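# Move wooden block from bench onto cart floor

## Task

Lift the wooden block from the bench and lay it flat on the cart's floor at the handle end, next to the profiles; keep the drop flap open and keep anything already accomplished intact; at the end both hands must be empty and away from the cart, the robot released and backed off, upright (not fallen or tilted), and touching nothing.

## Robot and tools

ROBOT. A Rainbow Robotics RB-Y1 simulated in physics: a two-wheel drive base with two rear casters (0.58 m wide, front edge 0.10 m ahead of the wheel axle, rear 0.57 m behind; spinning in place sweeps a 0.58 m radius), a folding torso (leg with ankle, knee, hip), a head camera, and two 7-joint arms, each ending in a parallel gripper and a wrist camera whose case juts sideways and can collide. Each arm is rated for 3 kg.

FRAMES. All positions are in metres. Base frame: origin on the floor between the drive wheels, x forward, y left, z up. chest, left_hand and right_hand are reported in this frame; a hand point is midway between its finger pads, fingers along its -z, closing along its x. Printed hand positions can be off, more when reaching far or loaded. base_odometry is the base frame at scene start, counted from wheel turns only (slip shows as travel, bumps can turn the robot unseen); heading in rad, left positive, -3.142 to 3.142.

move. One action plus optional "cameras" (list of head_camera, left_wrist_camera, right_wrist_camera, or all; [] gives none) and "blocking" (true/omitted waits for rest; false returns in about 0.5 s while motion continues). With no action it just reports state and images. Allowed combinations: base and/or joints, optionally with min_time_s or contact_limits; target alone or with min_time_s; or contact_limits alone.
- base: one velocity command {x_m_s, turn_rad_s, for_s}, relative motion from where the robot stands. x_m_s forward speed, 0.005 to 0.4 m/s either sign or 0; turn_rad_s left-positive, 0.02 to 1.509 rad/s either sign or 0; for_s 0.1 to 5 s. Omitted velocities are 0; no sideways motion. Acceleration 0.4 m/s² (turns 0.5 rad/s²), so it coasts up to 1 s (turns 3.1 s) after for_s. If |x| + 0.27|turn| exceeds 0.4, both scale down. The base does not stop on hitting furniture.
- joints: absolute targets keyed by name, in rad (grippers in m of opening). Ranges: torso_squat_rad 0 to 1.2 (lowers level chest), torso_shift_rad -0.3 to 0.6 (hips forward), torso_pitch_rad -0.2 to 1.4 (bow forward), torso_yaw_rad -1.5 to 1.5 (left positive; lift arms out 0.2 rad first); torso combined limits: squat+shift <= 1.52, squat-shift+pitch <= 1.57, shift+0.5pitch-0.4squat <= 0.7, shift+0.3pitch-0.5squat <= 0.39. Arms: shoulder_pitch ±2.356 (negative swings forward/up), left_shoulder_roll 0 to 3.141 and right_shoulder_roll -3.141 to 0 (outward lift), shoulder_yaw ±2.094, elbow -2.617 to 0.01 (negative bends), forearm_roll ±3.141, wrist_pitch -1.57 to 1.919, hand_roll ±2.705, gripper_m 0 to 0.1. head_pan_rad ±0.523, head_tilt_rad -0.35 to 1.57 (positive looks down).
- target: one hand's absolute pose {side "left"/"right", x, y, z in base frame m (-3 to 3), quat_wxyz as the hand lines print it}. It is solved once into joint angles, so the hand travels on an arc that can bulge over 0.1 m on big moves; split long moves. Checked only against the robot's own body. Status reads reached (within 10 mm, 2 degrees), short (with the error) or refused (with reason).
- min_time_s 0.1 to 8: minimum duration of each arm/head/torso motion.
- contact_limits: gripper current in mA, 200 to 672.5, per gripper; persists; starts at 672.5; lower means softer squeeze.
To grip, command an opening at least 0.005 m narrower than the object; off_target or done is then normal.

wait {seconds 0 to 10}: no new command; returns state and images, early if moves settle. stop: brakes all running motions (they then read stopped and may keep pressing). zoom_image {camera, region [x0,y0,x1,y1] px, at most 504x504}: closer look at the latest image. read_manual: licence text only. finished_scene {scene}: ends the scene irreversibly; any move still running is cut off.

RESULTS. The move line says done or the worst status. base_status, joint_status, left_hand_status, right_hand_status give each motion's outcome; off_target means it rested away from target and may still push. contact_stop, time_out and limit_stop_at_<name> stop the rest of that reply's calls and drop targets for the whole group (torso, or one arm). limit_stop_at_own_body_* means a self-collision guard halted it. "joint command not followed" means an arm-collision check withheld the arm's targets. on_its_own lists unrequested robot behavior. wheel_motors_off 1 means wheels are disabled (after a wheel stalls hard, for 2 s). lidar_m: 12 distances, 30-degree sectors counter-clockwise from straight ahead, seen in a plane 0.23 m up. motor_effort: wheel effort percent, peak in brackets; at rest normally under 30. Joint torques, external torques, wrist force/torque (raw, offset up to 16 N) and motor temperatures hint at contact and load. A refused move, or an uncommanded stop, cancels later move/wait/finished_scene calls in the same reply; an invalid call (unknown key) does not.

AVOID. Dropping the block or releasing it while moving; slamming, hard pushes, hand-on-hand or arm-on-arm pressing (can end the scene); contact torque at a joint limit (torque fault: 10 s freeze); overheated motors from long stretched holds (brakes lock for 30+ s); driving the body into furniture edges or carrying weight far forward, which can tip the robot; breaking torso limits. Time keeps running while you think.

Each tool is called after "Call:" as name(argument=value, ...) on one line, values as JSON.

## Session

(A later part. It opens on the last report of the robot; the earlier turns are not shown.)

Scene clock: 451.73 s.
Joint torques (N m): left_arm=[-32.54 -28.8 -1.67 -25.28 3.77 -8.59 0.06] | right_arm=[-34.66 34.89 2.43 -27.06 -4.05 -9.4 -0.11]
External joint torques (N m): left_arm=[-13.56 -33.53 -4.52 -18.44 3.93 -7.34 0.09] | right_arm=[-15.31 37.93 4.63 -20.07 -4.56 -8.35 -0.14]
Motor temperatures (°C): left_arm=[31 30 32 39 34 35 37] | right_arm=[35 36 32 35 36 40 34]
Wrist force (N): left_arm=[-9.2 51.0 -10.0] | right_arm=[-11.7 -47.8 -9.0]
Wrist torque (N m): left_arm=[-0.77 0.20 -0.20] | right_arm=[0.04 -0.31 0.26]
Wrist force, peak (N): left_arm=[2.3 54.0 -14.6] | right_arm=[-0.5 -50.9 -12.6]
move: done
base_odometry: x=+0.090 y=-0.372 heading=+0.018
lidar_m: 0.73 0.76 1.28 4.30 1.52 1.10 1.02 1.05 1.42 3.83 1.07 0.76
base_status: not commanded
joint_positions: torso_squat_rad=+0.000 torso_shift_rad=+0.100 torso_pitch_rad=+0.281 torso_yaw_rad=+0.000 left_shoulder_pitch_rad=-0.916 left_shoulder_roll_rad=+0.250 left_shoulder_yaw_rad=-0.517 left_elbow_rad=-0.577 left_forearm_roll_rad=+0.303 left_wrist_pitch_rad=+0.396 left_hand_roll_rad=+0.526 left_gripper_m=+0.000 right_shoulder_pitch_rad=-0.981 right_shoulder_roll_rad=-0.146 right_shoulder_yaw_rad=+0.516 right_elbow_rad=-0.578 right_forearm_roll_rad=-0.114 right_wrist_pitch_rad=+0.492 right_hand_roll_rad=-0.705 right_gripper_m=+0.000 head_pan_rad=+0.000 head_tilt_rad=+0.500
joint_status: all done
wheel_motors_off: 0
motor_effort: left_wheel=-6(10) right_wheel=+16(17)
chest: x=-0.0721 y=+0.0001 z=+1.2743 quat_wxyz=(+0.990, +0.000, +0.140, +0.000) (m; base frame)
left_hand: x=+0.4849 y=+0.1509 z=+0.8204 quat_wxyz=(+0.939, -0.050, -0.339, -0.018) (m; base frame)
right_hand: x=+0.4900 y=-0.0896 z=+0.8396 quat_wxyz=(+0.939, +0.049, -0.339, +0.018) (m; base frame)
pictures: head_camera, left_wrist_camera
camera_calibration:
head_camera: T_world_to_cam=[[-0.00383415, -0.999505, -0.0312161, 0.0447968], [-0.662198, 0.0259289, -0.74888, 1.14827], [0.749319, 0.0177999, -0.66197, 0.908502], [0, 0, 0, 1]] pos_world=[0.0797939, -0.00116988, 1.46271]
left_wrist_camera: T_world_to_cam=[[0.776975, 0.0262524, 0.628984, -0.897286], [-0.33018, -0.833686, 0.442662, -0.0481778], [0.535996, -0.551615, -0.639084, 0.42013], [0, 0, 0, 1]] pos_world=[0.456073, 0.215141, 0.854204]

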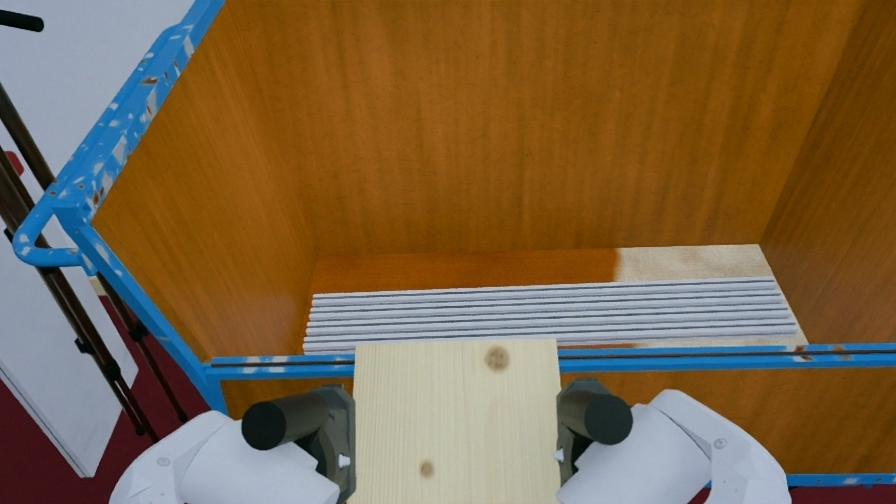

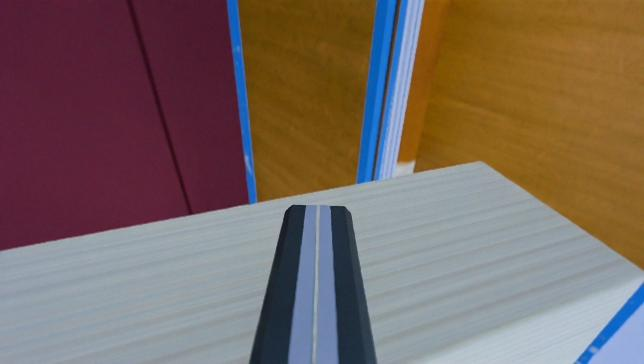

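Call:
move(base={"x_m_s":0.12,"for_s":3.4}, cameras=["head_camera","left_wrist_camera"])

Scene clock: 459.07 s.
Joint torques (N m): left_arm=[-33.68 -28.14 -1.77 -25.83 3.82 -8.79 0.19] | right_arm=[-36.05 34.27 2.41 -27.58 -3.92 -9.44 -0.14]
External joint torques (N m): left_arm=[-14.7 -32.88 -4.63 -18.99 3.97 -7.54 0.23] | right_arm=[-16.7 37.31 4.61 -20.6 -4.43 -8.39 -0.18]
Motor temperatures (°C): left_arm=[32 30 32 40 34 35 37] | right_arm=[35 35 32 36 36 41 34]
Wrist force (N): left_arm=[-9.5 51.7 -9.1] | right_arm=[-11.7 -48.0 -8.8]
Wrist torque (N m): left_arm=[-0.81 0.25 -0.21] | right_arm=[0.04 -0.29 0.24]
Wrist force, peak (N): left_arm=[-10.0 52.0 -10.0] | right_arm=[-11.3 -48.8 -8.8]
move: done
base_odometry: x=+0.498 y=-0.365 heading=+0.018
lidar_m: 0.32 0.33 0.47 4.17 2.12 1.53 1.42 1.47 2.00 4.64 0.46 0.33
base_status: done (sent for 3.4 of 3.4 s)
joint_positions: torso_squat_rad=+0.000 torso_shift_rad=+0.100 torso_pitch_rad=+0.281 torso_yaw_rad=+0.000 left_shoulder_pitch_rad=-0.916 left_shoulder_roll_rad=+0.250 left_shoulder_yaw_rad=-0.518 left_elbow_rad=-0.577 left_forearm_roll_rad=+0.303 left_wrist_pitch_rad=+0.396 left_hand_roll_rad=+0.526 left_gripper_m=+0.000 right_shoulder_pitch_rad=-0.980 right_shoulder_roll_rad=-0.145 right_shoulder_yaw_rad=+0.516 right_elbow_rad=-0.578 right_forearm_roll_rad=-0.114 right_wrist_pitch_rad=+0.492 right_hand_roll_rad=-0.705 right_gripper_m=+0.000 head_pan_rad=+0.000 head_tilt_rad=+0.500
joint_status: not commanded
wheel_motors_off: 0
motor_effort: left_wheel=+4(29) right_wheel=-4(45)
chest: x=-0.0720 y=+0.0001 z=+1.2743 quat_wxyz=(+0.990, +0.000, +0.140, +0.000) (m; base frame)
left_hand: x=+0.4848 y=+0.1509 z=+0.8202 quat_wxyz=(+0.939, -0.050, -0.339, -0.018) (m; base frame)
right_hand: x=+0.4898 y=-0.0896 z=+0.8393 quat_wxyz=(+0.939, +0.049, -0.339, +0.018) (m; base frame)
pictures: head_camera, left_wrist_camera
camera_calibration:
head_camera: T_world_to_cam=[[-0.00383936, -0.999505, -0.0312215, 0.0448014], [-0.662281, 0.0259344, -0.748807, 1.14821], [0.749246, 0.0178025, -0.662053, 0.908536], [0, 0, 0, 1]] pos_world=[0.0798921, -0.0011731, 1.46268]
left_wrist_camera: T_world_to_cam=[[0.777259, 0.0262283, 0.628634, -0.8969], [-0.329981, -0.833702, 0.44278, -0.0483266], [0.535707, -0.551592, -0.639347, 0.420391], [0, 0, 0, 1]] pos_world=[0.45597, 0.215119, 0.853996]

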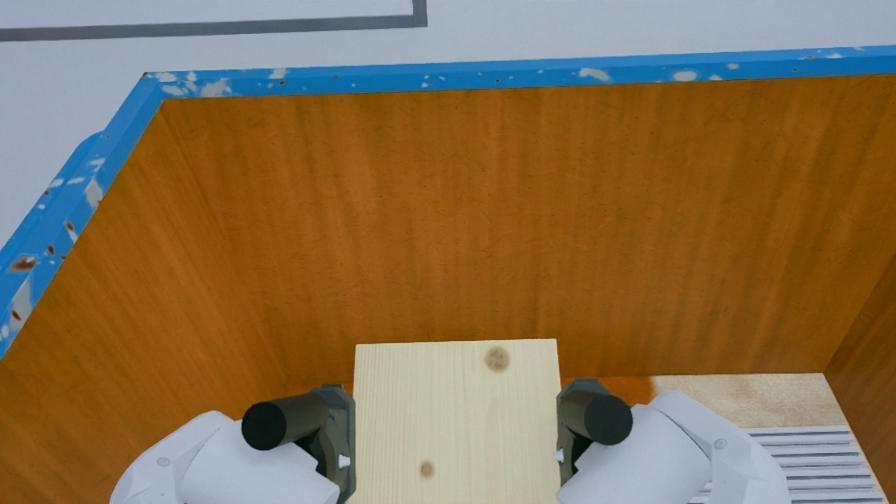

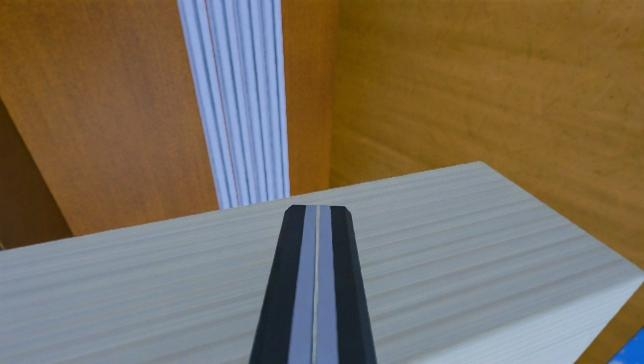

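Call:
move(base={"x_m_s":0.05,"for_s":0.55}, joints={"torso_squat_rad":0.2,"torso_shift_rad":0.15,"torso_pitch_rad":0.5,"head_tilt_rad":0.4}, min_time_s=2.5, cameras=["left_wrist_camera"])

Call:
move(base={"x_m_s":0.03,"for_s":0.5}, joints={"torso_squat_rad":0.4,"torso_shift_rad":0.25,"torso_pitch_rad":0.7,"head_tilt_rad":0.3}, min_time_s=2.5, cameras=["head_camera","left_wrist_camera","right_wrist_camera"])

Scene clock: 463.90 s.
Joint torques (N m): left_arm=[-28.22 -29.5 -2.01 -24.98 3.89 -8.17 0.25] | right_arm=[-31.56 36.1 2.68 -26.69 -4.06 -9.13 -0.11]
External joint torques (N m): left_arm=[-13.85 -32.79 -4.12 -19.1 3.98 -7.21 0.27] | right_arm=[-16.42 37.39 4.21 -20.51 -4.44 -8.33 -0.14]
Motor temperatures (°C): left_arm=[32 30 32 40 34 35 37] | right_arm=[36 35 32 36 36 41 34]
Wrist force (N): left_arm=[-4.5 51.9 -11.9] | right_arm=[-7.7 -48.9 -11.1]
Wrist torque (N m): left_arm=[-0.74 0.07 -0.24] | right_arm=[0.02 -0.19 0.23]
Wrist force, peak (N): left_arm=[-10.7 51.9 -10.7] | right_arm=[-7.6 -49.7 -11.0]
move: done
base_odometry: x=+0.526 y=-0.364 heading=+0.019
lidar_m: 0.29 0.31 0.42 4.09 2.14 1.56 1.45 1.51 2.04 4.52 0.42 0.31
base_status: done (sent for 0.57 of 0.57 s)
joint_positions: torso_squat_rad=+0.200 torso_shift_rad=+0.150 torso_pitch_rad=+0.501 torso_yaw_rad=+0.000 left_shoulder_pitch_rad=-0.916 left_shoulder_roll_rad=+0.250 left_shoulder_yaw_rad=-0.518 left_elbow_rad=-0.577 left_forearm_roll_rad=+0.303 left_wrist_pitch_rad=+0.396 left_hand_roll_rad=+0.526 left_gripper_m=+0.000 right_shoulder_pitch_rad=-0.980 right_shoulder_roll_rad=-0.145 right_shoulder_yaw_rad=+0.516 right_elbow_rad=-0.578 right_forearm_roll_rad=-0.114 right_wrist_pitch_rad=+0.492 right_hand_roll_rad=-0.705 right_gripper_m=+0.000 head_pan_rad=+0.000 head_tilt_rad=+0.400
joint_status: all done
wheel_motors_off: 0
motor_effort: left_wheel=+4(29) right_wheel=-4(19)
chest: x=+0.0233 y=+0.0001 z=+1.2302 quat_wxyz=(+0.969, +0.000, +0.248, +0.000) (m; base frame)
left_hand: x=+0.4679 y=+0.1508 z=+0.6657 quat_wxyz=(+0.971, -0.052, -0.234, -0.012) (m; base frame)
right_hand: x=+0.4768 y=-0.0896 z=+0.6833 quat_wxyz=(+0.971, +0.051, -0.234, +0.012) (m; base frame)
pictures: left_wrist_camera
camera_calibration:
left_wrist_camera: T_world_to_cam=[[0.89552, 0.0261183, 0.444253, -0.719233], [-0.225735, -0.833656, 0.504045, -0.0751581], [0.383519, -0.551666, -0.74066, 0.469361], [0, 0, 0, 1]] pos_world=[0.447113, 0.21506, 0.705042]

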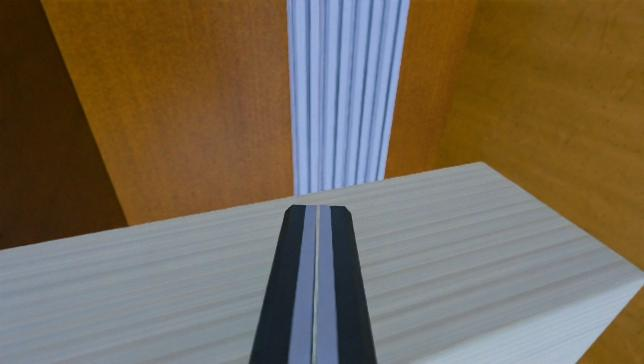

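Scene clock: 466.70 s.
Joint torques (N m): left_arm=[-12.49 -36.73 -5.87 -19.21 4.78 -4.38 0.08] | right_arm=[-15.33 42.23 3.52 -20.82 -5.13 -6.13 -0.14]
External joint torques (N m): left_arm=[-2.81 -38.62 -7.24 -14.42 4.8 -3.73 0.1] | right_arm=[-4.55 41.91 4.4 -15.6 -5.39 -5.58 -0.16]
Motor temperatures (°C): left_arm=[32 30 32 40 34 35 37] | right_arm=[36 35 32 37 36 41 34]
Wrist force (N): left_arm=[15.3 55.7 -11.4] | right_arm=[11.4 -53.0 -9.7]
Wrist torque (N m): left_arm=[-0.82 0.18 0.09] | right_arm=[0.12 -0.10 -0.12]
Wrist force, peak (N): left_arm=[16.1 56.0 -12.2] | right_arm=[12.1 -53.2 -9.6]
move: done
base_odometry: x=+0.542 y=-0.364 heading=+0.019
lidar_m: 0.27 0.29 0.41 1.70 2.17 1.58 1.46 1.52 2.07 4.45 0.41 0.29
base_status: done (sent for 0.5 of 0.5 s)
joint_positions: torso_squat_rad=+0.400 torso_shift_rad=+0.250 torso_pitch_rad=+0.700 torso_yaw_rad=+0.000 left_shoulder_pitch_rad=-0.919 left_shoulder_roll_rad=+0.251 left_shoulder_yaw_rad=-0.517 left_elbow_rad=-0.578 left_forearm_roll_rad=+0.302 left_wrist_pitch_rad=+0.395 left_hand_roll_rad=+0.526 left_gripper_m=+0.000 right_shoulder_pitch_rad=-0.983 right_shoulder_roll_rad=-0.147 right_shoulder_yaw_rad=+0.516 right_elbow_rad=-0.579 right_forearm_roll_rad=-0.114 right_wrist_pitch_rad=+0.491 right_hand_roll_rad=-0.705 right_gripper_m=+0.000 head_pan_rad=+0.000 head_tilt_rad=+0.300
joint_status: all done
wheel_motors_off: 0
motor_effort: left_wheel=-5(22) right_wheel=-6(17)
chest: x=+0.1310 y=+0.0001 z=+1.1419 quat_wxyz=(+0.939, +0.000, +0.343, +0.000) (m; base frame)
left_hand: x=+0.4579 y=+0.1508 z=+0.5017 quat_wxyz=(+0.989, -0.053, -0.138, -0.007) (m; base frame)
right_hand: x=+0.4699 y=-0.0894 z=+0.5171 quat_wxyz=(+0.989, +0.052, -0.138, +0.007) (m; base frame)
pictures: head_camera, left_wrist_camera, right_wrist_camera
camera_calibration:
head_camera: T_world_to_cam=[[-0.0105507, -0.999505, -0.0296489, 0.0400568], [-0.80906, 0.0259575, -0.587152, 1.02744], [0.587631, 0.0177929, -0.808933, 0.818596], [0, 0, 0, 1]] pos_world=[0.350651, -0.00119793, 1.26664]
left_wrist_camera: T_world_to_cam=[[0.964425, 0.0259855, 0.263075, -0.578058], [-0.124448, -0.83336, 0.538539, -0.058466], [0.23323, -0.55212, -0.80048, 0.450609], [0, 0, 0, 1]] pos_world=[0.445122, 0.215088, 0.544262]
right_wrist_camera: T_world_to_cam=[[-0.952987, -0.0262258, -0.301875, 0.600289], [-0.199899, 0.803117, 0.561288, -0.0974892], [0.22772, 0.595244, -0.770602, 0.416873], [0, 0, 0, 1]] pos_world=[0.457649, -0.154103, 0.557174]

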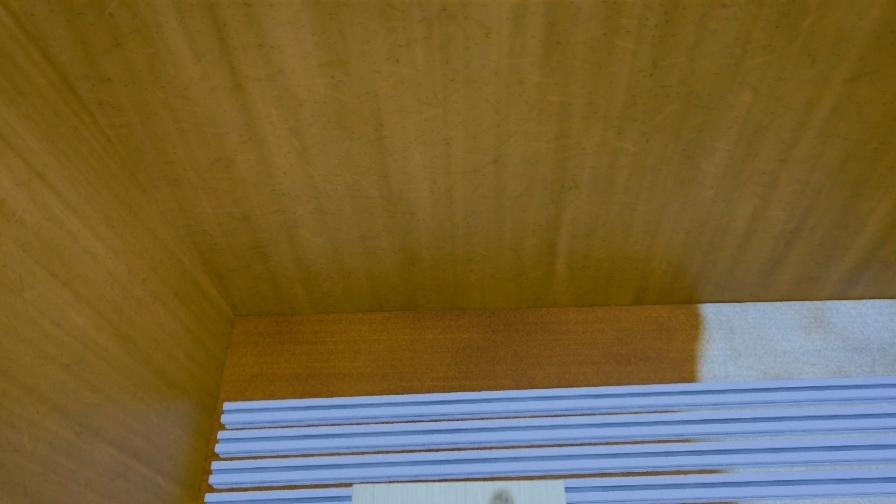

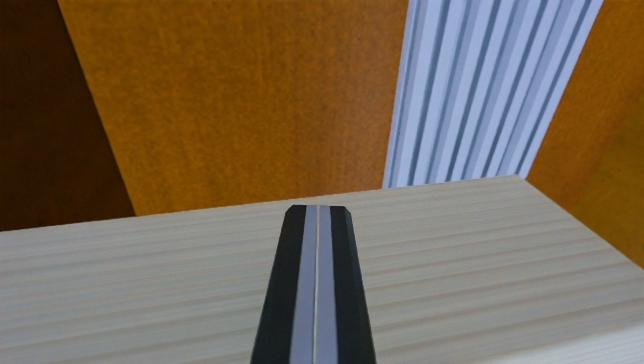

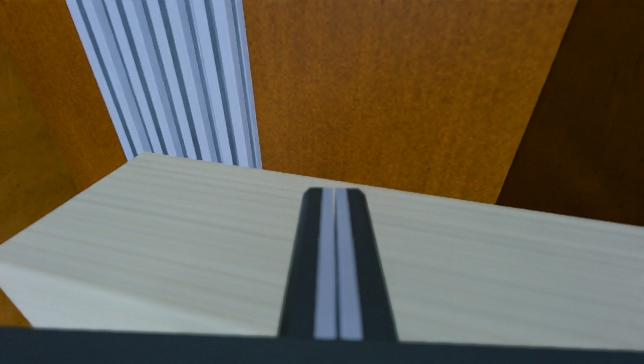

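Call:
move(base={"x_m_s":0.04,"for_s":0.4}, joints={"head_tilt_rad":0.75}, cameras=["head_camera","left_wrist_camera"])

Scene clock: 472.43 s.
Joint torques (N m): left_arm=[-22.04 -32.29 -4.14 -22.5 4.33 -7.09 0.23] | right_arm=[-23.44 39.57 3.71 -24.08 -4.61 -8.25 -0.08]
External joint torques (N m): left_arm=[-12.45 -34.15 -5.49 -17.74 4.35 -6.45 0.24] | right_arm=[-12.73 39.22 4.58 -18.89 -4.85 -7.71 -0.1]
Motor temperatures (°C): left_arm=[32 30 32 40 34 35 37] | right_arm=[35 36 32 37 36 41 34]
Wrist force (N): left_arm=[-2.5 51.4 -12.2] | right_arm=[-5.0 -48.1 -11.7]
Wrist torque (N m): left_arm=[-0.71 0.06 -0.13] | right_arm=[-0.05 -0.14 0.18]
Wrist force, peak (N): left_arm=[16.0 56.3 -11.4] | right_arm=[12.0 -53.6 -9.6]
move: done
base_odometry: x=+0.558 y=-0.364 heading=+0.019
lidar_m: 0.25 0.27 0.38 1.70 2.18 1.59 1.49 1.53 2.10 4.39 0.37 0.28
base_status: done (sent for 0.4 of 0.4 s)
joint_positions: torso_squat_rad=+0.400 torso_shift_rad=+0.250 torso_pitch_rad=+0.701 torso_yaw_rad=+0.000 left_shoulder_pitch_rad=-0.916 left_shoulder_roll_rad=+0.250 left_shoulder_yaw_rad=-0.517 left_elbow_rad=-0.578 left_forearm_roll_rad=+0.303 left_wrist_pitch_rad=+0.396 left_hand_roll_rad=+0.526 left_gripper_m=+0.000 right_shoulder_pitch_rad=-0.981 right_shoulder_roll_rad=-0.146 right_shoulder_yaw_rad=+0.516 right_elbow_rad=-0.578 right_forearm_roll_rad=-0.114 right_wrist_pitch_rad=+0.492 right_hand_roll_rad=-0.705 right_gripper_m=+0.000 head_pan_rad=+0.000 head_tilt_rad=+0.750
joint_status: all done
wheel_motors_off: 0
motor_effort: left_wheel=-2(16) right_wheel=+0(14)
chest: x=+0.1312 y=+0.0001 z=+1.1417 quat_wxyz=(+0.939, +0.000, +0.343, +0.000) (m; base frame)
left_hand: x=+0.4554 y=+0.1509 z=+0.5004 quat_wxyz=(+0.989, -0.053, -0.136, -0.007) (m; base frame)
right_hand: x=+0.4679 y=-0.0897 z=+0.5158 quat_wxyz=(+0.989, +0.052, -0.136, +0.007) (m; base frame)
pictures: head_camera, left_wrist_camera
camera_calibration:
head_camera: T_world_to_cam=[[-0.022468, -0.999504, -0.0220677, 0.0336462], [-0.984056, 0.0260055, -0.175948, 0.549553], [0.176434, 0.0177627, -0.984152, 1.15637], [0, 0, 0, 1]] pos_world=[0.337523, -0.00120205, 1.23548]
left_wrist_camera: T_world_to_cam=[[0.96564, 0.0262051, 0.258559, -0.573631], [-0.121642, -0.833616, 0.538784, -0.0593623], [0.229658, -0.551723, -0.801785, 0.452338], [0, 0, 0, 1]] pos_world=[0.442817, 0.215112, 0.542979]

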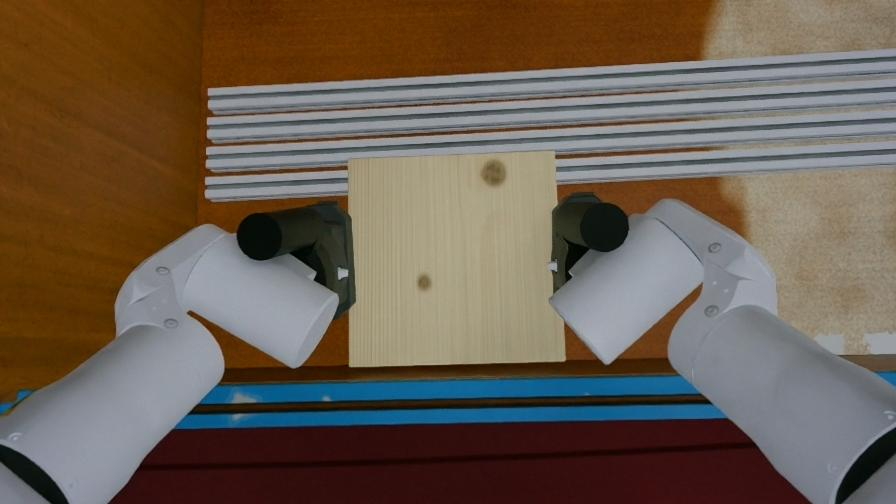

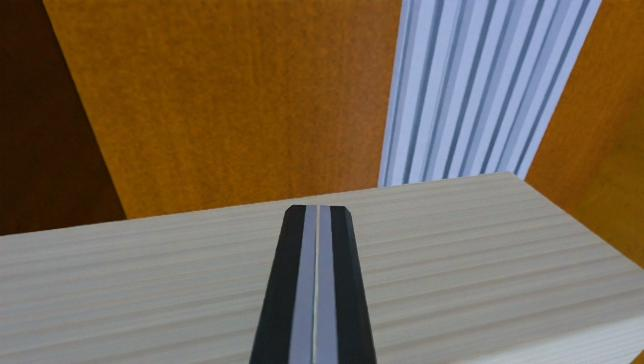

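Call:
move(base={"x_m_s":0.04,"for_s":1.4}, cameras=[])

Call:
move(joints={"torso_squat_rad":0.45,"torso_shift_rad":0.28,"torso_pitch_rad":0.8,"head_tilt_rad":0.7}, min_time_s=2, cameras=["head_camera","left_wrist_camera"])

Scene clock: 479.27 s.
Joint torques (N m): left_arm=[-22.08 -32.26 -4 -22.69 4.31 -7.34 0.06] | right_arm=[-24.28 39.24 3.63 -24.42 -4.38 -8.4 -0.04]
External joint torques (N m): left_arm=[-12.5 -34.11 -5.34 -17.93 4.33 -6.7 0.07] | right_arm=[-13.58 38.89 4.49 -19.23 -4.63 -7.86 -0.05]
Motor temperatures (°C): left_arm=[32 30 32 40 34 35 37] | right_arm=[35 36 32 37 36 41 34]
Wrist force (N): left_arm=[-2.9 50.8 -12.8] | right_arm=[-4.9 -49.0 -11.2]
Wrist torque (N m): left_arm=[-0.65 0.07 -0.17] | right_arm=[0.05 -0.09 0.19]
Wrist force, peak (N): left_arm=[-2.2 52.8 -13.3] | right_arm=[-4.6 -49.6 -13.5]
move: done
base_odometry: x=+0.614 y=-0.363 heading=+0.018
lidar_m: 0.20 0.22 0.29 1.69 2.29 1.65 1.55 1.59 2.17 4.17 0.29 0.21
base_status: done (sent for 1.4 of 1.4 s)
joint_positions: torso_squat_rad=+0.400 torso_shift_rad=+0.250 torso_pitch_rad=+0.701 torso_yaw_rad=+0.000 left_shoulder_pitch_rad=-0.916 left_shoulder_roll_rad=+0.250 left_shoulder_yaw_rad=-0.517 left_elbow_rad=-0.578 left_forearm_roll_rad=+0.303 left_wrist_pitch_rad=+0.396 left_hand_roll_rad=+0.526 left_gripper_m=+0.000 right_shoulder_pitch_rad=-0.981 right_shoulder_roll_rad=-0.146 right_shoulder_yaw_rad=+0.516 right_elbow_rad=-0.578 right_forearm_roll_rad=-0.114 right_wrist_pitch_rad=+0.492 right_hand_roll_rad=-0.705 right_gripper_m=+0.000 head_pan_rad=+0.000 head_tilt_rad=+0.750
joint_status: not commanded
wheel_motors_off: 0
motor_effort: left_wheel=-1(23) right_wheel=+2(24)
chest: x=+0.1312 y=+0.0001 z=+1.1417 quat_wxyz=(+0.939, +0.000, +0.343, +0.000) (m; base frame)
left_hand: x=+0.4553 y=+0.1509 z=+0.5003 quat_wxyz=(+0.989, -0.053, -0.136, -0.007) (m; base frame)
right_hand: x=+0.4677 y=-0.0897 z=+0.5157 quat_wxyz=(+0.989, +0.052, -0.136, +0.007) (m; base frame)
pictures: none
No camera images: "cameras" was empty.

Scene clock: 481.57 s.
Joint torques (N m): left_arm=[-19.68 -32.95 -4.34 -22.23 4.29 -7.13 0.16] | right_arm=[-22.07 39.87 4.11 -23.89 -4.32 -8.18 -0.14]
External joint torques (N m): left_arm=[-12.65 -34.05 -5.29 -18.1 4.28 -6.65 0.17] | right_arm=[-13.77 38.7 4.63 -19.28 -4.5 -7.78 -0.14]
Motor temperatures (°C): left_arm=[32 30 32 40 34 35 37] | right_arm=[35 36 32 37 36 41 34]
Wrist force (N): left_arm=[-1.1 52.3 -13.8] | right_arm=[-3.7 -49.4 -12.5]
Wrist torque (N m): left_arm=[-0.75 0.13 -0.11] | right_arm=[0.07 -0.11 0.17]
Wrist force, peak (N): left_arm=[-0.8 53.0 -13.5] | right_arm=[-3.9 -49.5 -13.1]
move: done
base_odometry: x=+0.614 y=-0.363 heading=+0.018
lidar_m: 0.20 0.22 0.31 1.68 2.26 1.65 1.54 1.60 2.16 4.18 0.30 0.21
base_status: not commanded
joint_positions: torso_squat_rad=+0.450 torso_shift_rad=+0.280 torso_pitch_rad=+0.801 torso_yaw_rad=+0.000 left_shoulder_pitch_rad=-0.916 left_shoulder_roll_rad=+0.250 left_shoulder_yaw_rad=-0.517 left_elbow_rad=-0.578 left_forearm_roll_rad=+0.303 left_wrist_pitch_rad=+0.396 left_hand_roll_rad=+0.526 left_gripper_m=+0.000 right_shoulder_pitch_rad=-0.981 right_shoulder_roll_rad=-0.146 right_shoulder_yaw_rad=+0.516 right_elbow_rad=-0.578 right_forearm_roll_rad=-0.114 right_wrist_pitch_rad=+0.492 right_hand_roll_rad=-0.705 right_gripper_m=+0.000 head_pan_rad=+0.000 head_tilt_rad=+0.700
joint_status: all done
wheel_motors_off: 0
motor_effort: left_wheel=-1(2) right_wheel=+2(4)
chest: x=+0.1685 y=+0.0001 z=+1.1017 quat_wxyz=(+0.921, +0.000, +0.390, +0.000) (m; base frame)
left_hand: x=+0.4269 y=+0.1509 z=+0.4312 quat_wxyz=(+0.995, -0.053, -0.086, -0.004) (m; base frame)
right_hand: x=+0.4408 y=-0.0897 z=+0.4453 quat_wxyz=(+0.995, +0.052, -0.086, +0.004) (m; base frame)
pictures: head_camera, left_wrist_camera
camera_calibration:
head_camera: T_world_to_cam=[[-0.0235465, -0.999504, -0.0209196, 0.032499], [-0.991611, 0.0260106, -0.126615, 0.531416], [0.127096, 0.0177628, -0.991731, 1.11857], [0, 0, 0, 1]] pos_world=[0.385557, -0.00120851, 1.17729]
left_wrist_camera: T_world_to_cam=[[0.986657, 0.0261617, 0.160695, -0.495002], [-0.0671861, -0.833621, 0.548235, -0.0529083], [0.148302, -0.551716, -0.820741, 0.446303], [0, 0, 0, 1]] pos_world=[0.418655, 0.215077, 0.474849]

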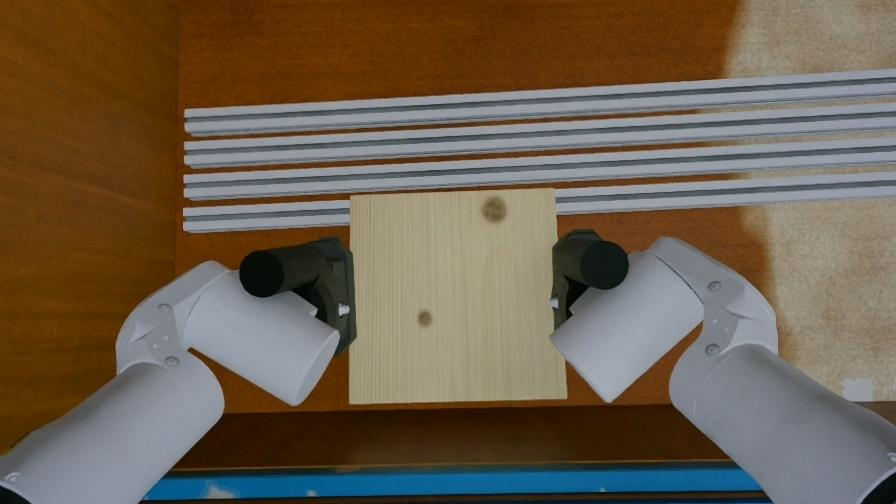

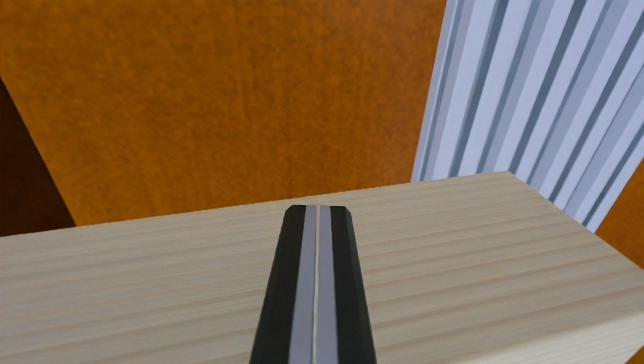

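Call:
move(joints={"torso_squat_rad":0.5,"torso_shift_rad":0.305,"torso_pitch_rad":0.855}, min_time_s=2, cameras=["head_camera","left_wrist_camera","right_wrist_camera"])

Scene clock: 487.30 s.
Joint torques (N m): left_arm=[-18.4 -32.8 -4.39 -21.95 4.36 -7.01 0.2] | right_arm=[-20.56 40.14 4.38 -23.75 -4.47 -8.19 -0.13]
External joint torques (N m): left_arm=[-12.81 -33.47 -5.1 -18.19 4.33 -6.62 0.21] | right_arm=[-13.61 38.52 4.71 -19.47 -4.61 -7.87 -0.14]
Motor temperatures (°C): left_arm=[32 30 32 40 34 35 37] | right_arm=[35 36 32 37 36 41 34]
Wrist force (N): left_arm=[0.0 52.0 -13.4] | right_arm=[-2.6 -49.4 -12.6]
Wrist torque (N m): left_arm=[-0.63 0.16 -0.09] | right_arm=[0.04 -0.09 0.13]
Wrist force, peak (N): left_arm=[0.1 53.3 -13.8] | right_arm=[-3.3 -50.0 -13.0]
move: done
base_odometry: x=+0.614 y=-0.363 heading=+0.018
lidar_m: 0.20 0.22 0.31 1.68 2.28 1.65 1.54 1.60 2.17 4.19 0.30 0.22
base_status: not commanded
joint_positions: torso_squat_rad=+0.500 torso_shift_rad=+0.305 torso_pitch_rad=+0.856 torso_yaw_rad=+0.000 left_shoulder_pitch_rad=-0.916 left_shoulder_roll_rad=+0.250 left_shoulder_yaw_rad=-0.517 left_elbow_rad=-0.578 left_forearm_roll_rad=+0.303 left_wrist_pitch_rad=+0.396 left_hand_roll_rad=+0.526 left_gripper_m=+0.000 right_shoulder_pitch_rad=-0.981 right_shoulder_roll_rad=-0.146 right_shoulder_yaw_rad=+0.516 right_elbow_rad=-0.578 right_forearm_roll_rad=-0.114 right_wrist_pitch_rad=+0.492 right_hand_roll_rad=-0.705 right_gripper_m=+0.000 head_pan_rad=+0.000 head_tilt_rad=+0.700
joint_status: all done
wheel_motors_off: 0
motor_effort: left_wheel=-2(2) right_wheel=+2(4)
chest: x=+0.1902 y=+0.0001 z=+1.0693 quat_wxyz=(+0.910, +0.000, +0.415, +0.000) (m; base frame)
left_hand: x=+0.4114 y=+0.1508 z=+0.3857 quat_wxyz=(+0.997, -0.054, -0.059, -0.003) (m; base frame)
right_hand: x=+0.4261 y=-0.0897 z=+0.3990 quat_wxyz=(+0.997, +0.052, -0.059, +0.003) (m; base frame)
pictures: head_camera, left_wrist_camera, right_wrist_camera
camera_calibration:
head_camera: T_world_to_cam=[[-0.0246659, -0.999504, -0.0195953, 0.0311281], [-0.997067, 0.0260169, -0.0719786, 0.491513], [0.0724526, 0.0177624, -0.997214, 1.1], [0, 0, 0, 1]] pos_world=[0.411141, -0.00121364, 1.13292]
left_wrist_camera: T_world_to_cam=[[0.993994, 0.0261422, 0.106271, -0.45447], [-0.0369951, -0.833621, 0.551097, -0.042529], [0.102997, -0.551718, -0.827646, 0.432544], [0, 0, 0, 1]] pos_world=[0.405616, 0.21507, 0.429728]
right_wrist_camera: T_world_to_cam=[[-0.988814, -0.0257045, -0.146924, 0.476426], [-0.107851, 0.803645, 0.585254, -0.0884239], [0.103031, 0.594553, -0.797428, 0.399802], [0, 0, 0, 1]] pos_world=[0.420368, -0.154396, 0.440562]

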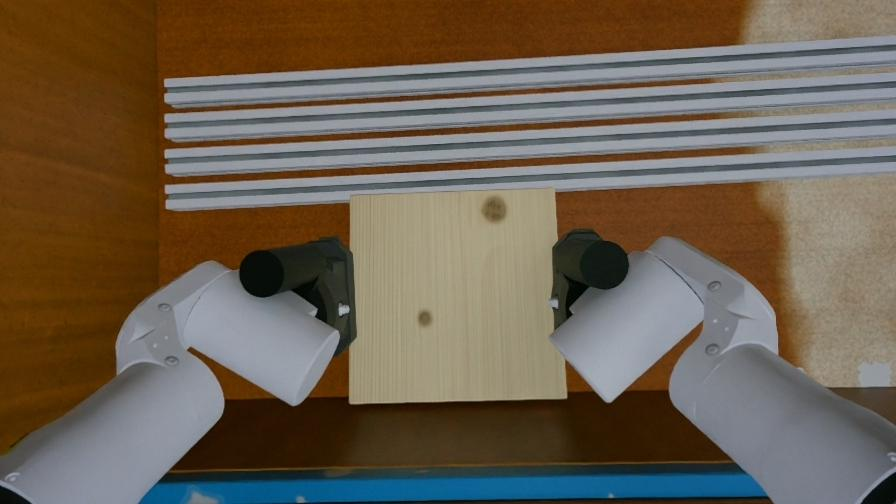

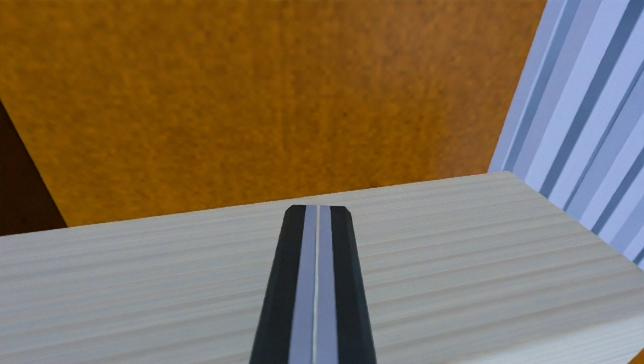

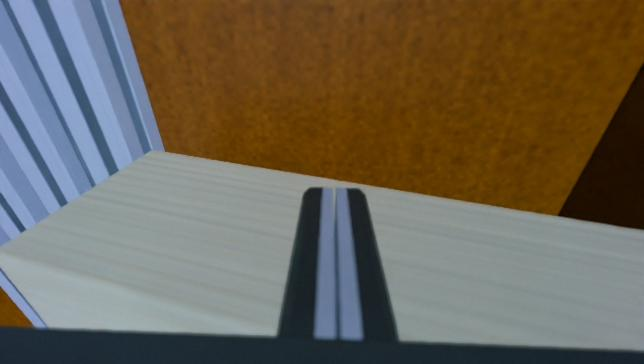

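Call:
move(joints={"torso_squat_rad":0.534,"torso_shift_rad":0.311}, min_time_s=1.5, cameras=["head_camera","left_wrist_camera"])

Scene clock: 492.63 s.
Joint torques (N m): left_arm=[-18.46 -33.29 -4.53 -21.82 4.44 -7.02 0.16] | right_arm=[-20.44 40.62 4.44 -23.66 -4.48 -8.27 -0.17]
External joint torques (N m): left_arm=[-12.87 -33.97 -5.24 -18.06 4.4 -6.63 0.17] | right_arm=[-13.49 39 4.76 -19.38 -4.62 -7.95 -0.18]
Motor temperatures (°C): left_arm=[32 30 32 40 35 35 37] | right_arm=[35 36 32 37 36 41 34]
Wrist force (N): left_arm=[-0.1 52.1 -13.8] | right_arm=[-2.3 -49.6 -12.4]
Wrist torque (N m): left_arm=[-0.66 0.17 -0.14] | right_arm=[0.06 -0.07 0.15]
Wrist force, peak (N): left_arm=[0.1 53.2 -13.7] | right_arm=[-2.7 -50.0 -12.9]
move: done
base_odometry: x=+0.614 y=-0.363 heading=+0.018
lidar_m: 0.20 0.21 0.31 1.67 2.28 1.64 1.54 1.59 2.15 4.17 0.30 0.21
base_status: not commanded
joint_positions: torso_squat_rad=+0.534 torso_shift_rad=+0.311 torso_pitch_rad=+0.856 torso_yaw_rad=+0.000 left_shoulder_pitch_rad=-0.916 left_shoulder_roll_rad=+0.250 left_shoulder_yaw_rad=-0.517 left_elbow_rad=-0.578 left_forearm_roll_rad=+0.303 left_wrist_pitch_rad=+0.396 left_hand_roll_rad=+0.526 left_gripper_m=+0.000 right_shoulder_pitch_rad=-0.981 right_shoulder_roll_rad=-0.146 right_shoulder_yaw_rad=+0.516 right_elbow_rad=-0.578 right_forearm_roll_rad=-0.114 right_wrist_pitch_rad=+0.492 right_hand_roll_rad=-0.705 right_gripper_m=+0.000 head_pan_rad=+0.000 head_tilt_rad=+0.700
joint_status: all done
wheel_motors_off: 0
motor_effort: left_wheel=-1(2) right_wheel=+3(5)
chest: x=+0.1901 y=+0.0001 z=+1.0570 quat_wxyz=(+0.910, +0.000, +0.415, +0.000) (m; base frame)
left_hand: x=+0.4114 y=+0.1508 z=+0.3734 quat_wxyz=(+0.997, -0.054, -0.059, -0.003) (m; base frame)
right_hand: x=+0.4260 y=-0.0897 z=+0.3867 quat_wxyz=(+0.997, +0.052, -0.059, +0.003) (m; base frame)
pictures: head_camera, left_wrist_camera
camera_calibration:
head_camera: T_world_to_cam=[[-0.0246653, -0.999504, -0.0195958, 0.0308834], [-0.997065, 0.0260169, -0.0720098, 0.490555], [0.0724838, 0.0177622, -0.997211, 1.08773], [0, 0, 0, 1]] pos_world=[0.411034, -0.00121499, 1.12062]
left_wrist_camera: T_world_to_cam=[[0.99399, 0.0261425, 0.106301, -0.453089], [-0.0370118, -0.833621, 0.551096, -0.0357488], [0.103022, -0.551719, -0.827643, 0.422362], [0, 0, 0, 1]] pos_world=[0.40553, 0.215069, 0.41743]

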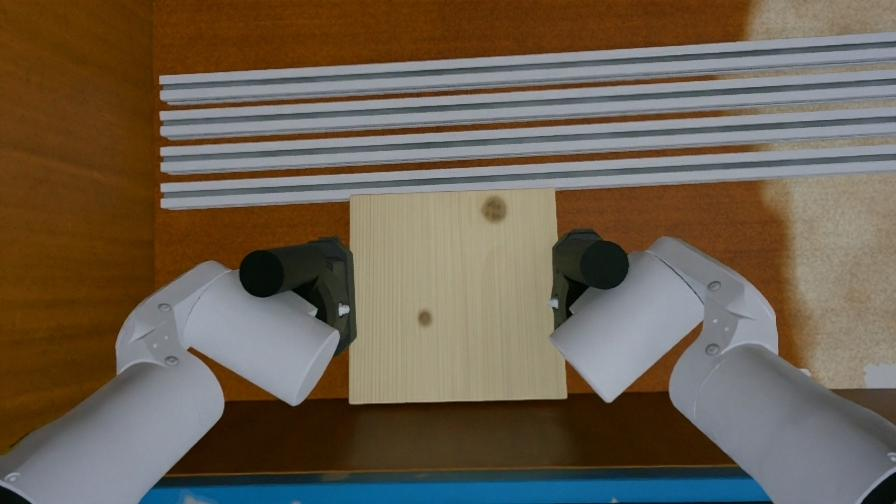

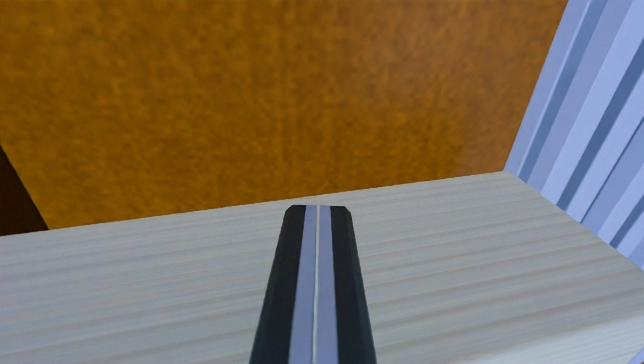

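Continue down 1.2 cm, nudging ~3 mm back is unneeded.

Call:
move(joints={"torso_squat_rad":0.567,"torso_shift_rad":0.317}, min_time_s=2, cameras=["head_camera","left_wrist_camera"])

Scene clock: 495.57 s.
Joint torques (N m): left_arm=[-18.43 -32.99 -4.46 -21.71 4.36 -6.97 0.25] | right_arm=[-20.54 40.74 4 -23.62 -4.46 -8.11 -0.18]
External joint torques (N m): left_arm=[-12.84 -33.67 -5.18 -17.95 4.33 -6.59 0.26] | right_arm=[-13.6 39.13 4.33 -19.35 -4.6 -7.79 -0.19]
Motor temperatures (°C): left_arm=[32 30 32 40 35 35 37] | right_arm=[35 36 32 37 36 41 34]
Wrist force (N): left_arm=[0.0 52.2 -12.9] | right_arm=[-2.9 -49.2 -12.4]
Wrist torque (N m): left_arm=[-0.69 0.13 -0.12] | right_arm=[0.00 -0.12 0.14]
Wrist force, peak (N): left_arm=[0.0 53.4 -14.3] | right_arm=[-2.7 -50.1 -12.3]
move: done
base_odometry: x=+0.614 y=-0.363 heading=+0.018
lidar_m: 0.20 0.21 0.29 1.67 2.28 1.64 1.53 1.61 2.16 4.17 0.31 0.22
base_status: not commanded
joint_positions: torso_squat_rad=+0.567 torso_shift_rad=+0.317 torso_pitch_rad=+0.856 torso_yaw_rad=+0.000 left_shoulder_pitch_rad=-0.916 left_shoulder_roll_rad=+0.250 left_shoulder_yaw_rad=-0.517 left_elbow_rad=-0.578 left_forearm_roll_rad=+0.303 left_wrist_pitch_rad=+0.396 left_hand_roll_rad=+0.526 left_gripper_m=+0.000 right_shoulder_pitch_rad=-0.981 right_shoulder_roll_rad=-0.146 right_shoulder_yaw_rad=+0.516 right_elbow_rad=-0.578 right_forearm_roll_rad=-0.114 right_wrist_pitch_rad=+0.492 right_hand_roll_rad=-0.705 right_gripper_m=+0.000 head_pan_rad=+0.000 head_tilt_rad=+0.700
joint_status: all done
wheel_motors_off: 0
motor_effort: left_wheel=-1(2) right_wheel=+2(4)
chest: x=+0.1898 y=+0.0001 z=+1.0444 quat_wxyz=(+0.910, +0.000, +0.415, +0.000) (m; base frame)
left_hand: x=+0.4110 y=+0.1508 z=+0.3608 quat_wxyz=(+0.997, -0.054, -0.059, -0.003) (m; base frame)
right_hand: x=+0.4257 y=-0.0897 z=+0.3741 quat_wxyz=(+0.997, +0.052, -0.059, +0.003) (m; base frame)
pictures: head_camera, left_wrist_camera
camera_calibration:
head_camera: T_world_to_cam=[[-0.0246651, -0.999504, -0.0195962, 0.0306273], [-0.997064, 0.0260169, -0.0720212, 0.489325], [0.0724952, 0.0177622, -0.997211, 1.07519], [0, 0, 0, 1]] pos_world=[0.410697, -0.00121642, 1.10803]
left_wrist_camera: T_world_to_cam=[[0.993989, 0.0261426, 0.106312, -0.451427], [-0.0370177, -0.833621, 0.551096, -0.0288209], [0.103031, -0.551718, -0.827642, 0.411971], [0, 0, 0, 1]] pos_world=[0.405201, 0.215068, 0.404839]

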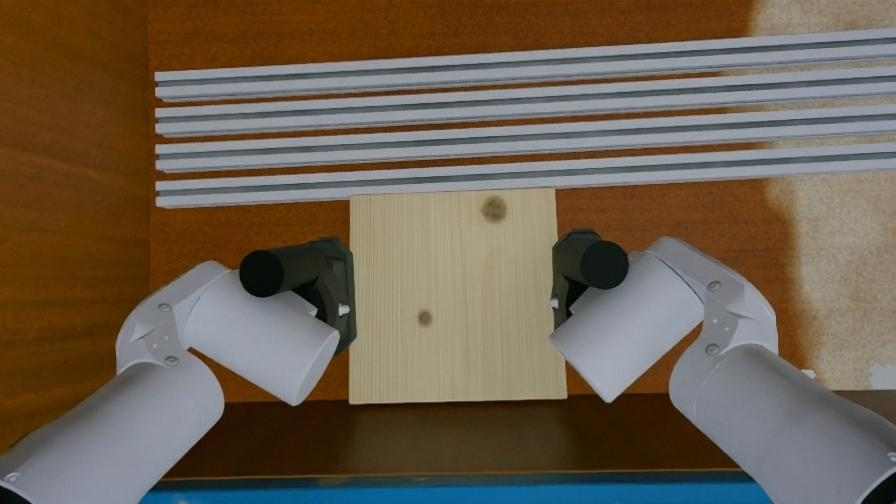

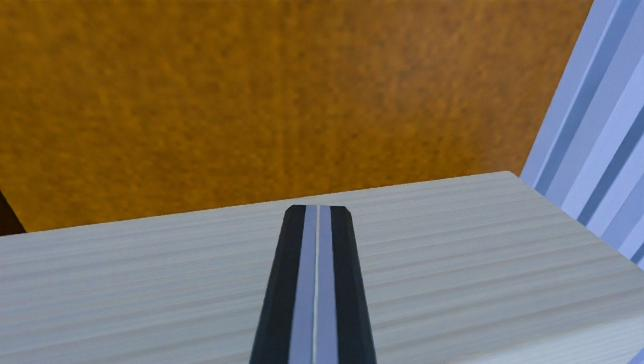

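Call:
move(joints={"torso_squat_rad":0.592,"torso_shift_rad":0.322}, min_time_s=2, cameras=[])

Call:
move(joints={"torso_squat_rad":0.612,"torso_shift_rad":0.326}, min_time_s=2, cameras=["head_camera","left_wrist_camera"])

Scene clock: 499.53 s.
Joint torques (N m): left_arm=[-18.65 -33.11 -4.63 -21.87 4.26 -7.07 0.21] | right_arm=[-20.19 40.57 4.17 -23.4 -4.47 -8.1 -0.15]
External joint torques (N m): left_arm=[-13.06 -33.79 -5.35 -18.11 4.22 -6.68 0.22] | right_arm=[-13.24 38.95 4.49 -19.13 -4.61 -7.78 -0.16]
Motor temperatures (°C): left_arm=[32 30 32 40 35 35 37] | right_arm=[35 36 32 37 36 41 34]
Wrist force (N): left_arm=[-0.3 52.5 -13.7] | right_arm=[-2.4 -49.4 -13.0]
Wrist torque (N m): left_arm=[-0.68 0.15 -0.15] | right_arm=[0.03 -0.06 0.16]
Wrist force, peak (N): left_arm=[0.6 53.6 -13.2] | right_arm=[-2.2 -50.3 -12.5]
move: done
base_odometry: x=+0.614 y=-0.363 heading=+0.018
lidar_m: 0.21 0.21 0.31 1.66 2.26 1.64 1.53 1.59 2.18 4.17 0.31 0.21
base_status: not commanded
joint_positions: torso_squat_rad=+0.592 torso_shift_rad=+0.322 torso_pitch_rad=+0.856 torso_yaw_rad=+0.000 left_shoulder_pitch_rad=-0.916 left_shoulder_roll_rad=+0.250 left_shoulder_yaw_rad=-0.517 left_elbow_rad=-0.578 left_forearm_roll_rad=+0.303 left_wrist_pitch_rad=+0.396 left_hand_roll_rad=+0.526 left_gripper_m=+0.000 right_shoulder_pitch_rad=-0.981 right_shoulder_roll_rad=-0.146 right_shoulder_yaw_rad=+0.516 right_elbow_rad=-0.578 right_forearm_roll_rad=-0.114 right_wrist_pitch_rad=+0.492 right_hand_roll_rad=-0.705 right_gripper_m=+0.000 head_pan_rad=+0.000 head_tilt_rad=+0.700
joint_status: all done
wheel_motors_off: 0
motor_effort: left_wheel=-1(3) right_wheel=+1(4)
chest: x=+0.1896 y=+0.0001 z=+1.0344 quat_wxyz=(+0.910, +0.000, +0.415, +0.000) (m; base frame)
left_hand: x=+0.4108 y=+0.1508 z=+0.3508 quat_wxyz=(+0.997, -0.054, -0.059, -0.003) (m; base frame)
right_hand: x=+0.4255 y=-0.0897 z=+0.3641 quat_wxyz=(+0.997, +0.052, -0.059, +0.003) (m; base frame)
pictures: none
No camera images: "cameras" was empty.

Scene clock: 501.83 s.
Joint torques (N m): left_arm=[-18.32 -33.06 -4.54 -21.96 4.35 -7.02 0.13] | right_arm=[-20.31 40.3 4.27 -23.67 -4.39 -8.06 -0.28]
External joint torques (N m): left_arm=[-12.73 -33.74 -5.25 -18.19 4.32 -6.64 0.14] | right_arm=[-13.36 38.68 4.6 -19.39 -4.53 -7.74 -0.29]
Motor temperatures (°C): left_arm=[32 30 32 40 35 35 37] | right_arm=[35 36 32 37 36 41 34]
Wrist force (N): left_arm=[-0.7 53.0 -10.6] | right_arm=[-2.9 -49.9 -12.4]
Wrist torque (N m): left_arm=[-0.82 0.01 -0.08] | right_arm=[0.06 -0.20 0.14]
Wrist force, peak (N): left_arm=[-0.5 53.1 -13.9] | right_arm=[-2.7 -50.2 -13.0]
move: done
base_odometry: x=+0.614 y=-0.363 heading=+0.018
lidar_m: 0.19 0.22 0.31 1.68 2.25 1.64 1.53 1.60 2.17 4.17 0.30 0.22
base_status: not commanded
joint_positions: torso_squat_rad=+0.612 torso_shift_rad=+0.326 torso_pitch_rad=+0.855 torso_yaw_rad=+0.000 left_shoulder_pitch_rad=-0.916 left_shoulder_roll_rad=+0.250 left_shoulder_yaw_rad=-0.517 left_elbow_rad=-0.578 left_forearm_roll_rad=+0.303 left_wrist_pitch_rad=+0.396 left_hand_roll_rad=+0.526 left_gripper_m=+0.000 right_shoulder_pitch_rad=-0.981 right_shoulder_roll_rad=-0.146 right_shoulder_yaw_rad=+0.516 right_elbow_rad=-0.578 right_forearm_roll_rad=-0.114 right_wrist_pitch_rad=+0.492 right_hand_roll_rad=-0.705 right_gripper_m=+0.000 head_pan_rad=+0.000 head_tilt_rad=+0.700
joint_status: all done
wheel_motors_off: 0
motor_effort: left_wheel=-2(2) right_wheel=+4(4)
chest: x=+0.1892 y=+0.0001 z=+1.0262 quat_wxyz=(+0.910, +0.000, +0.415, +0.000) (m; base frame)
left_hand: x=+0.4105 y=+0.1508 z=+0.3426 quat_wxyz=(+0.997, -0.054, -0.059, -0.003) (m; base frame)
right_hand: x=+0.4251 y=-0.0897 z=+0.3559 quat_wxyz=(+0.997, +0.052, -0.059, +0.003) (m; base frame)
pictures: head_camera, left_wrist_camera
camera_calibration:
head_camera: T_world_to_cam=[[-0.0246637, -0.999504, -0.0195982, 0.0302545], [-0.997058, 0.026017, -0.0720989, 0.487484], [0.072573, 0.0177623, -0.997205, 1.05702], [0, 0, 0, 1]] pos_world=[0.410084, -0.0012186, 1.08981]
left_wrist_camera: T_world_to_cam=[[0.993981, 0.0261422, 0.10639, -0.448962], [-0.037061, -0.833621, 0.551093, -0.0187802], [0.103095, -0.551718, -0.827634, 0.396913], [0, 0, 0, 1]] pos_world=[0.404643, 0.215065, 0.386613]

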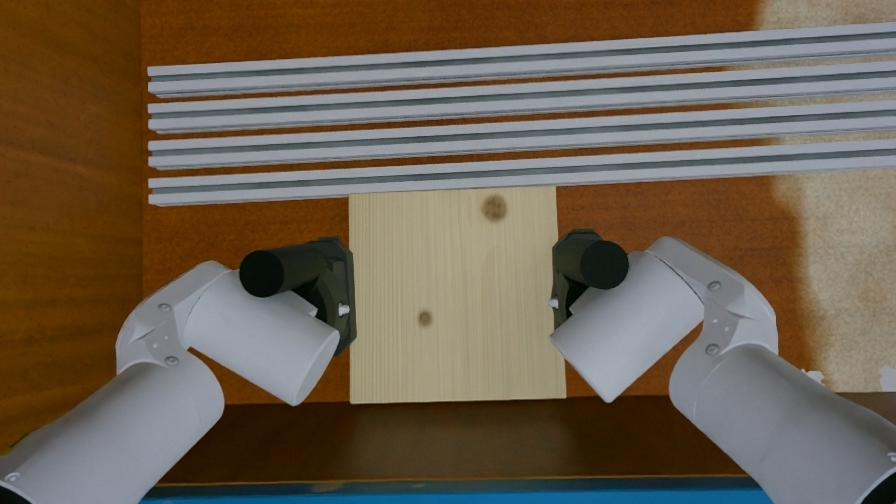

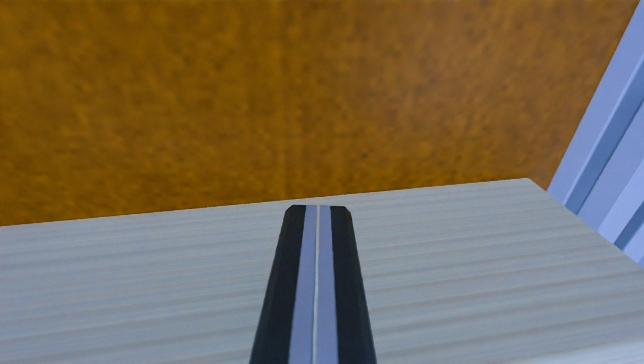

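Call:
move(joints={"torso_squat_rad":0.623,"torso_shift_rad":0.328}, min_time_s=1.5, cameras=["head_camera","left_wrist_camera","right_wrist_camera"])

Scene clock: 505.37 s.
Joint torques (N m): left_arm=[-18.51 -33.11 -4.81 -22.01 4.35 -7.04 0.18] | right_arm=[-20.6 40.23 4.36 -23.85 -4.37 -8.18 -0.2]
External joint torques (N m): left_arm=[-12.92 -33.79 -5.52 -18.24 4.32 -6.65 0.19] | right_arm=[-13.65 38.62 4.68 -19.58 -4.51 -7.86 -0.21]
Motor temperatures (°C): left_arm=[32 30 32 40 35 35 37] | right_arm=[35 36 32 37 36 41 34]
Wrist force (N): left_arm=[-1.5 51.8 -10.6] | right_arm=[-2.6 -50.0 -12.4]
Wrist torque (N m): left_arm=[-0.66 0.01 -0.08] | right_arm=[0.04 -0.13 0.12]
Wrist force, peak (N): left_arm=[-1.4 53.7 -10.9] | right_arm=[-2.7 -50.5 -12.0]
move: done
base_odometry: x=+0.614 y=-0.363 heading=+0.018
lidar_m: 0.20 0.21 0.31 1.68 2.26 1.65 1.54 1.59 2.16 4.17 0.30 0.21
base_status: not commanded
joint_positions: torso_squat_rad=+0.623 torso_shift_rad=+0.328 torso_pitch_rad=+0.855 torso_yaw_rad=+0.000 left_shoulder_pitch_rad=-0.916 left_shoulder_roll_rad=+0.250 left_shoulder_yaw_rad=-0.517 left_elbow_rad=-0.578 left_forearm_roll_rad=+0.303 left_wrist_pitch_rad=+0.396 left_hand_roll_rad=+0.526 left_gripper_m=+0.000 right_shoulder_pitch_rad=-0.981 right_shoulder_roll_rad=-0.146 right_shoulder_yaw_rad=+0.516 right_elbow_rad=-0.578 right_forearm_roll_rad=-0.114 right_wrist_pitch_rad=+0.492 right_hand_roll_rad=-0.705 right_gripper_m=+0.000 head_pan_rad=+0.000 head_tilt_rad=+0.700
joint_status: all done
wheel_motors_off: 0
motor_effort: left_wheel=-2(2) right_wheel=+2(4)
chest: x=+0.1888 y=+0.0001 z=+1.0216 quat_wxyz=(+0.910, +0.000, +0.415, +0.000) (m; base frame)
left_hand: x=+0.4101 y=+0.1508 z=+0.3380 quat_wxyz=(+0.997, -0.054, -0.059, -0.003) (m; base frame)
right_hand: x=+0.4248 y=-0.0897 z=+0.3513 quat_wxyz=(+0.997, +0.052, -0.059, +0.003) (m; base frame)
pictures: head_camera, left_wrist_camera, right_wrist_camera
camera_calibration:
head_camera: T_world_to_cam=[[-0.0246633, -0.999504, -0.0195985, 0.0301555], [-0.997057, 0.026017, -0.0721129, 0.486809], [0.072587, 0.0177622, -0.997204, 1.05247], [0, 0, 0, 1]] pos_world=[0.409724, -0.00121905, 1.08523]
left_wrist_camera: T_world_to_cam=[[0.993979, 0.0261424, 0.106404, -0.448131], [-0.0370687, -0.833621, 0.551092, -0.016266], [0.103107, -0.551719, -0.827632, 0.393152], [0, 0, 0, 1]] pos_world=[0.404293, 0.215065, 0.382032]
right_wrist_camera: T_world_to_cam=[[-0.988793, -0.0257038, -0.147063, 0.468156], [-0.107934, 0.803642, 0.585244, -0.060612], [0.103143, 0.594558, -0.79741, 0.361856], [0, 0, 0, 1]] pos_world=[0.419044, -0.1544, 0.392868]

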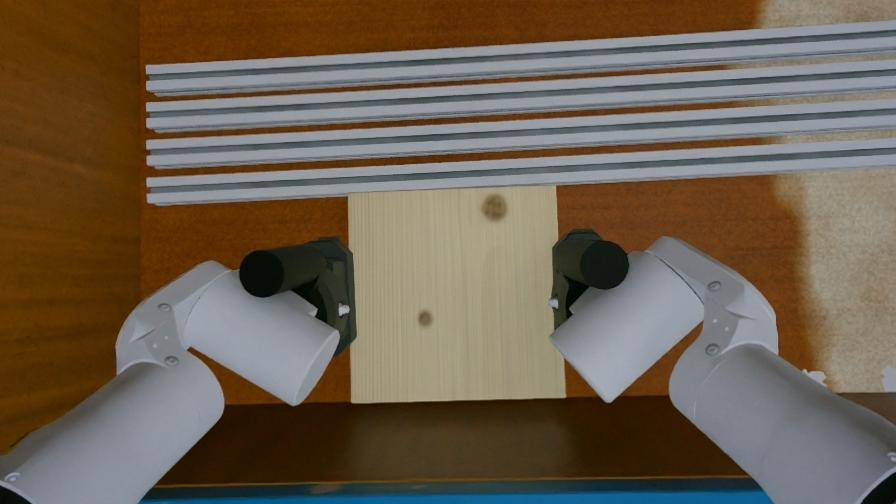

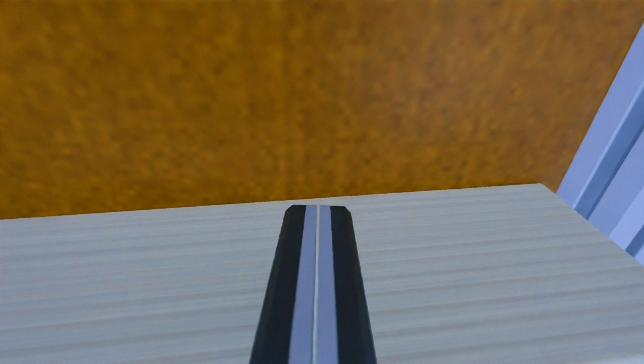

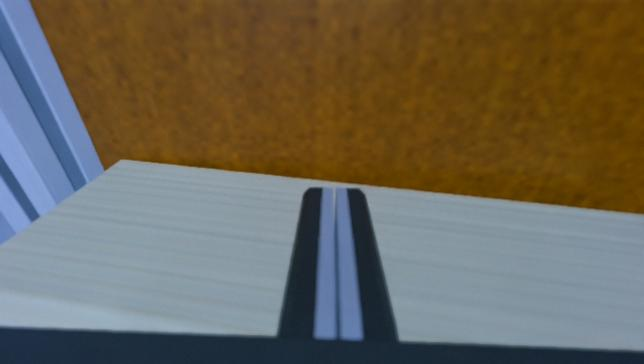

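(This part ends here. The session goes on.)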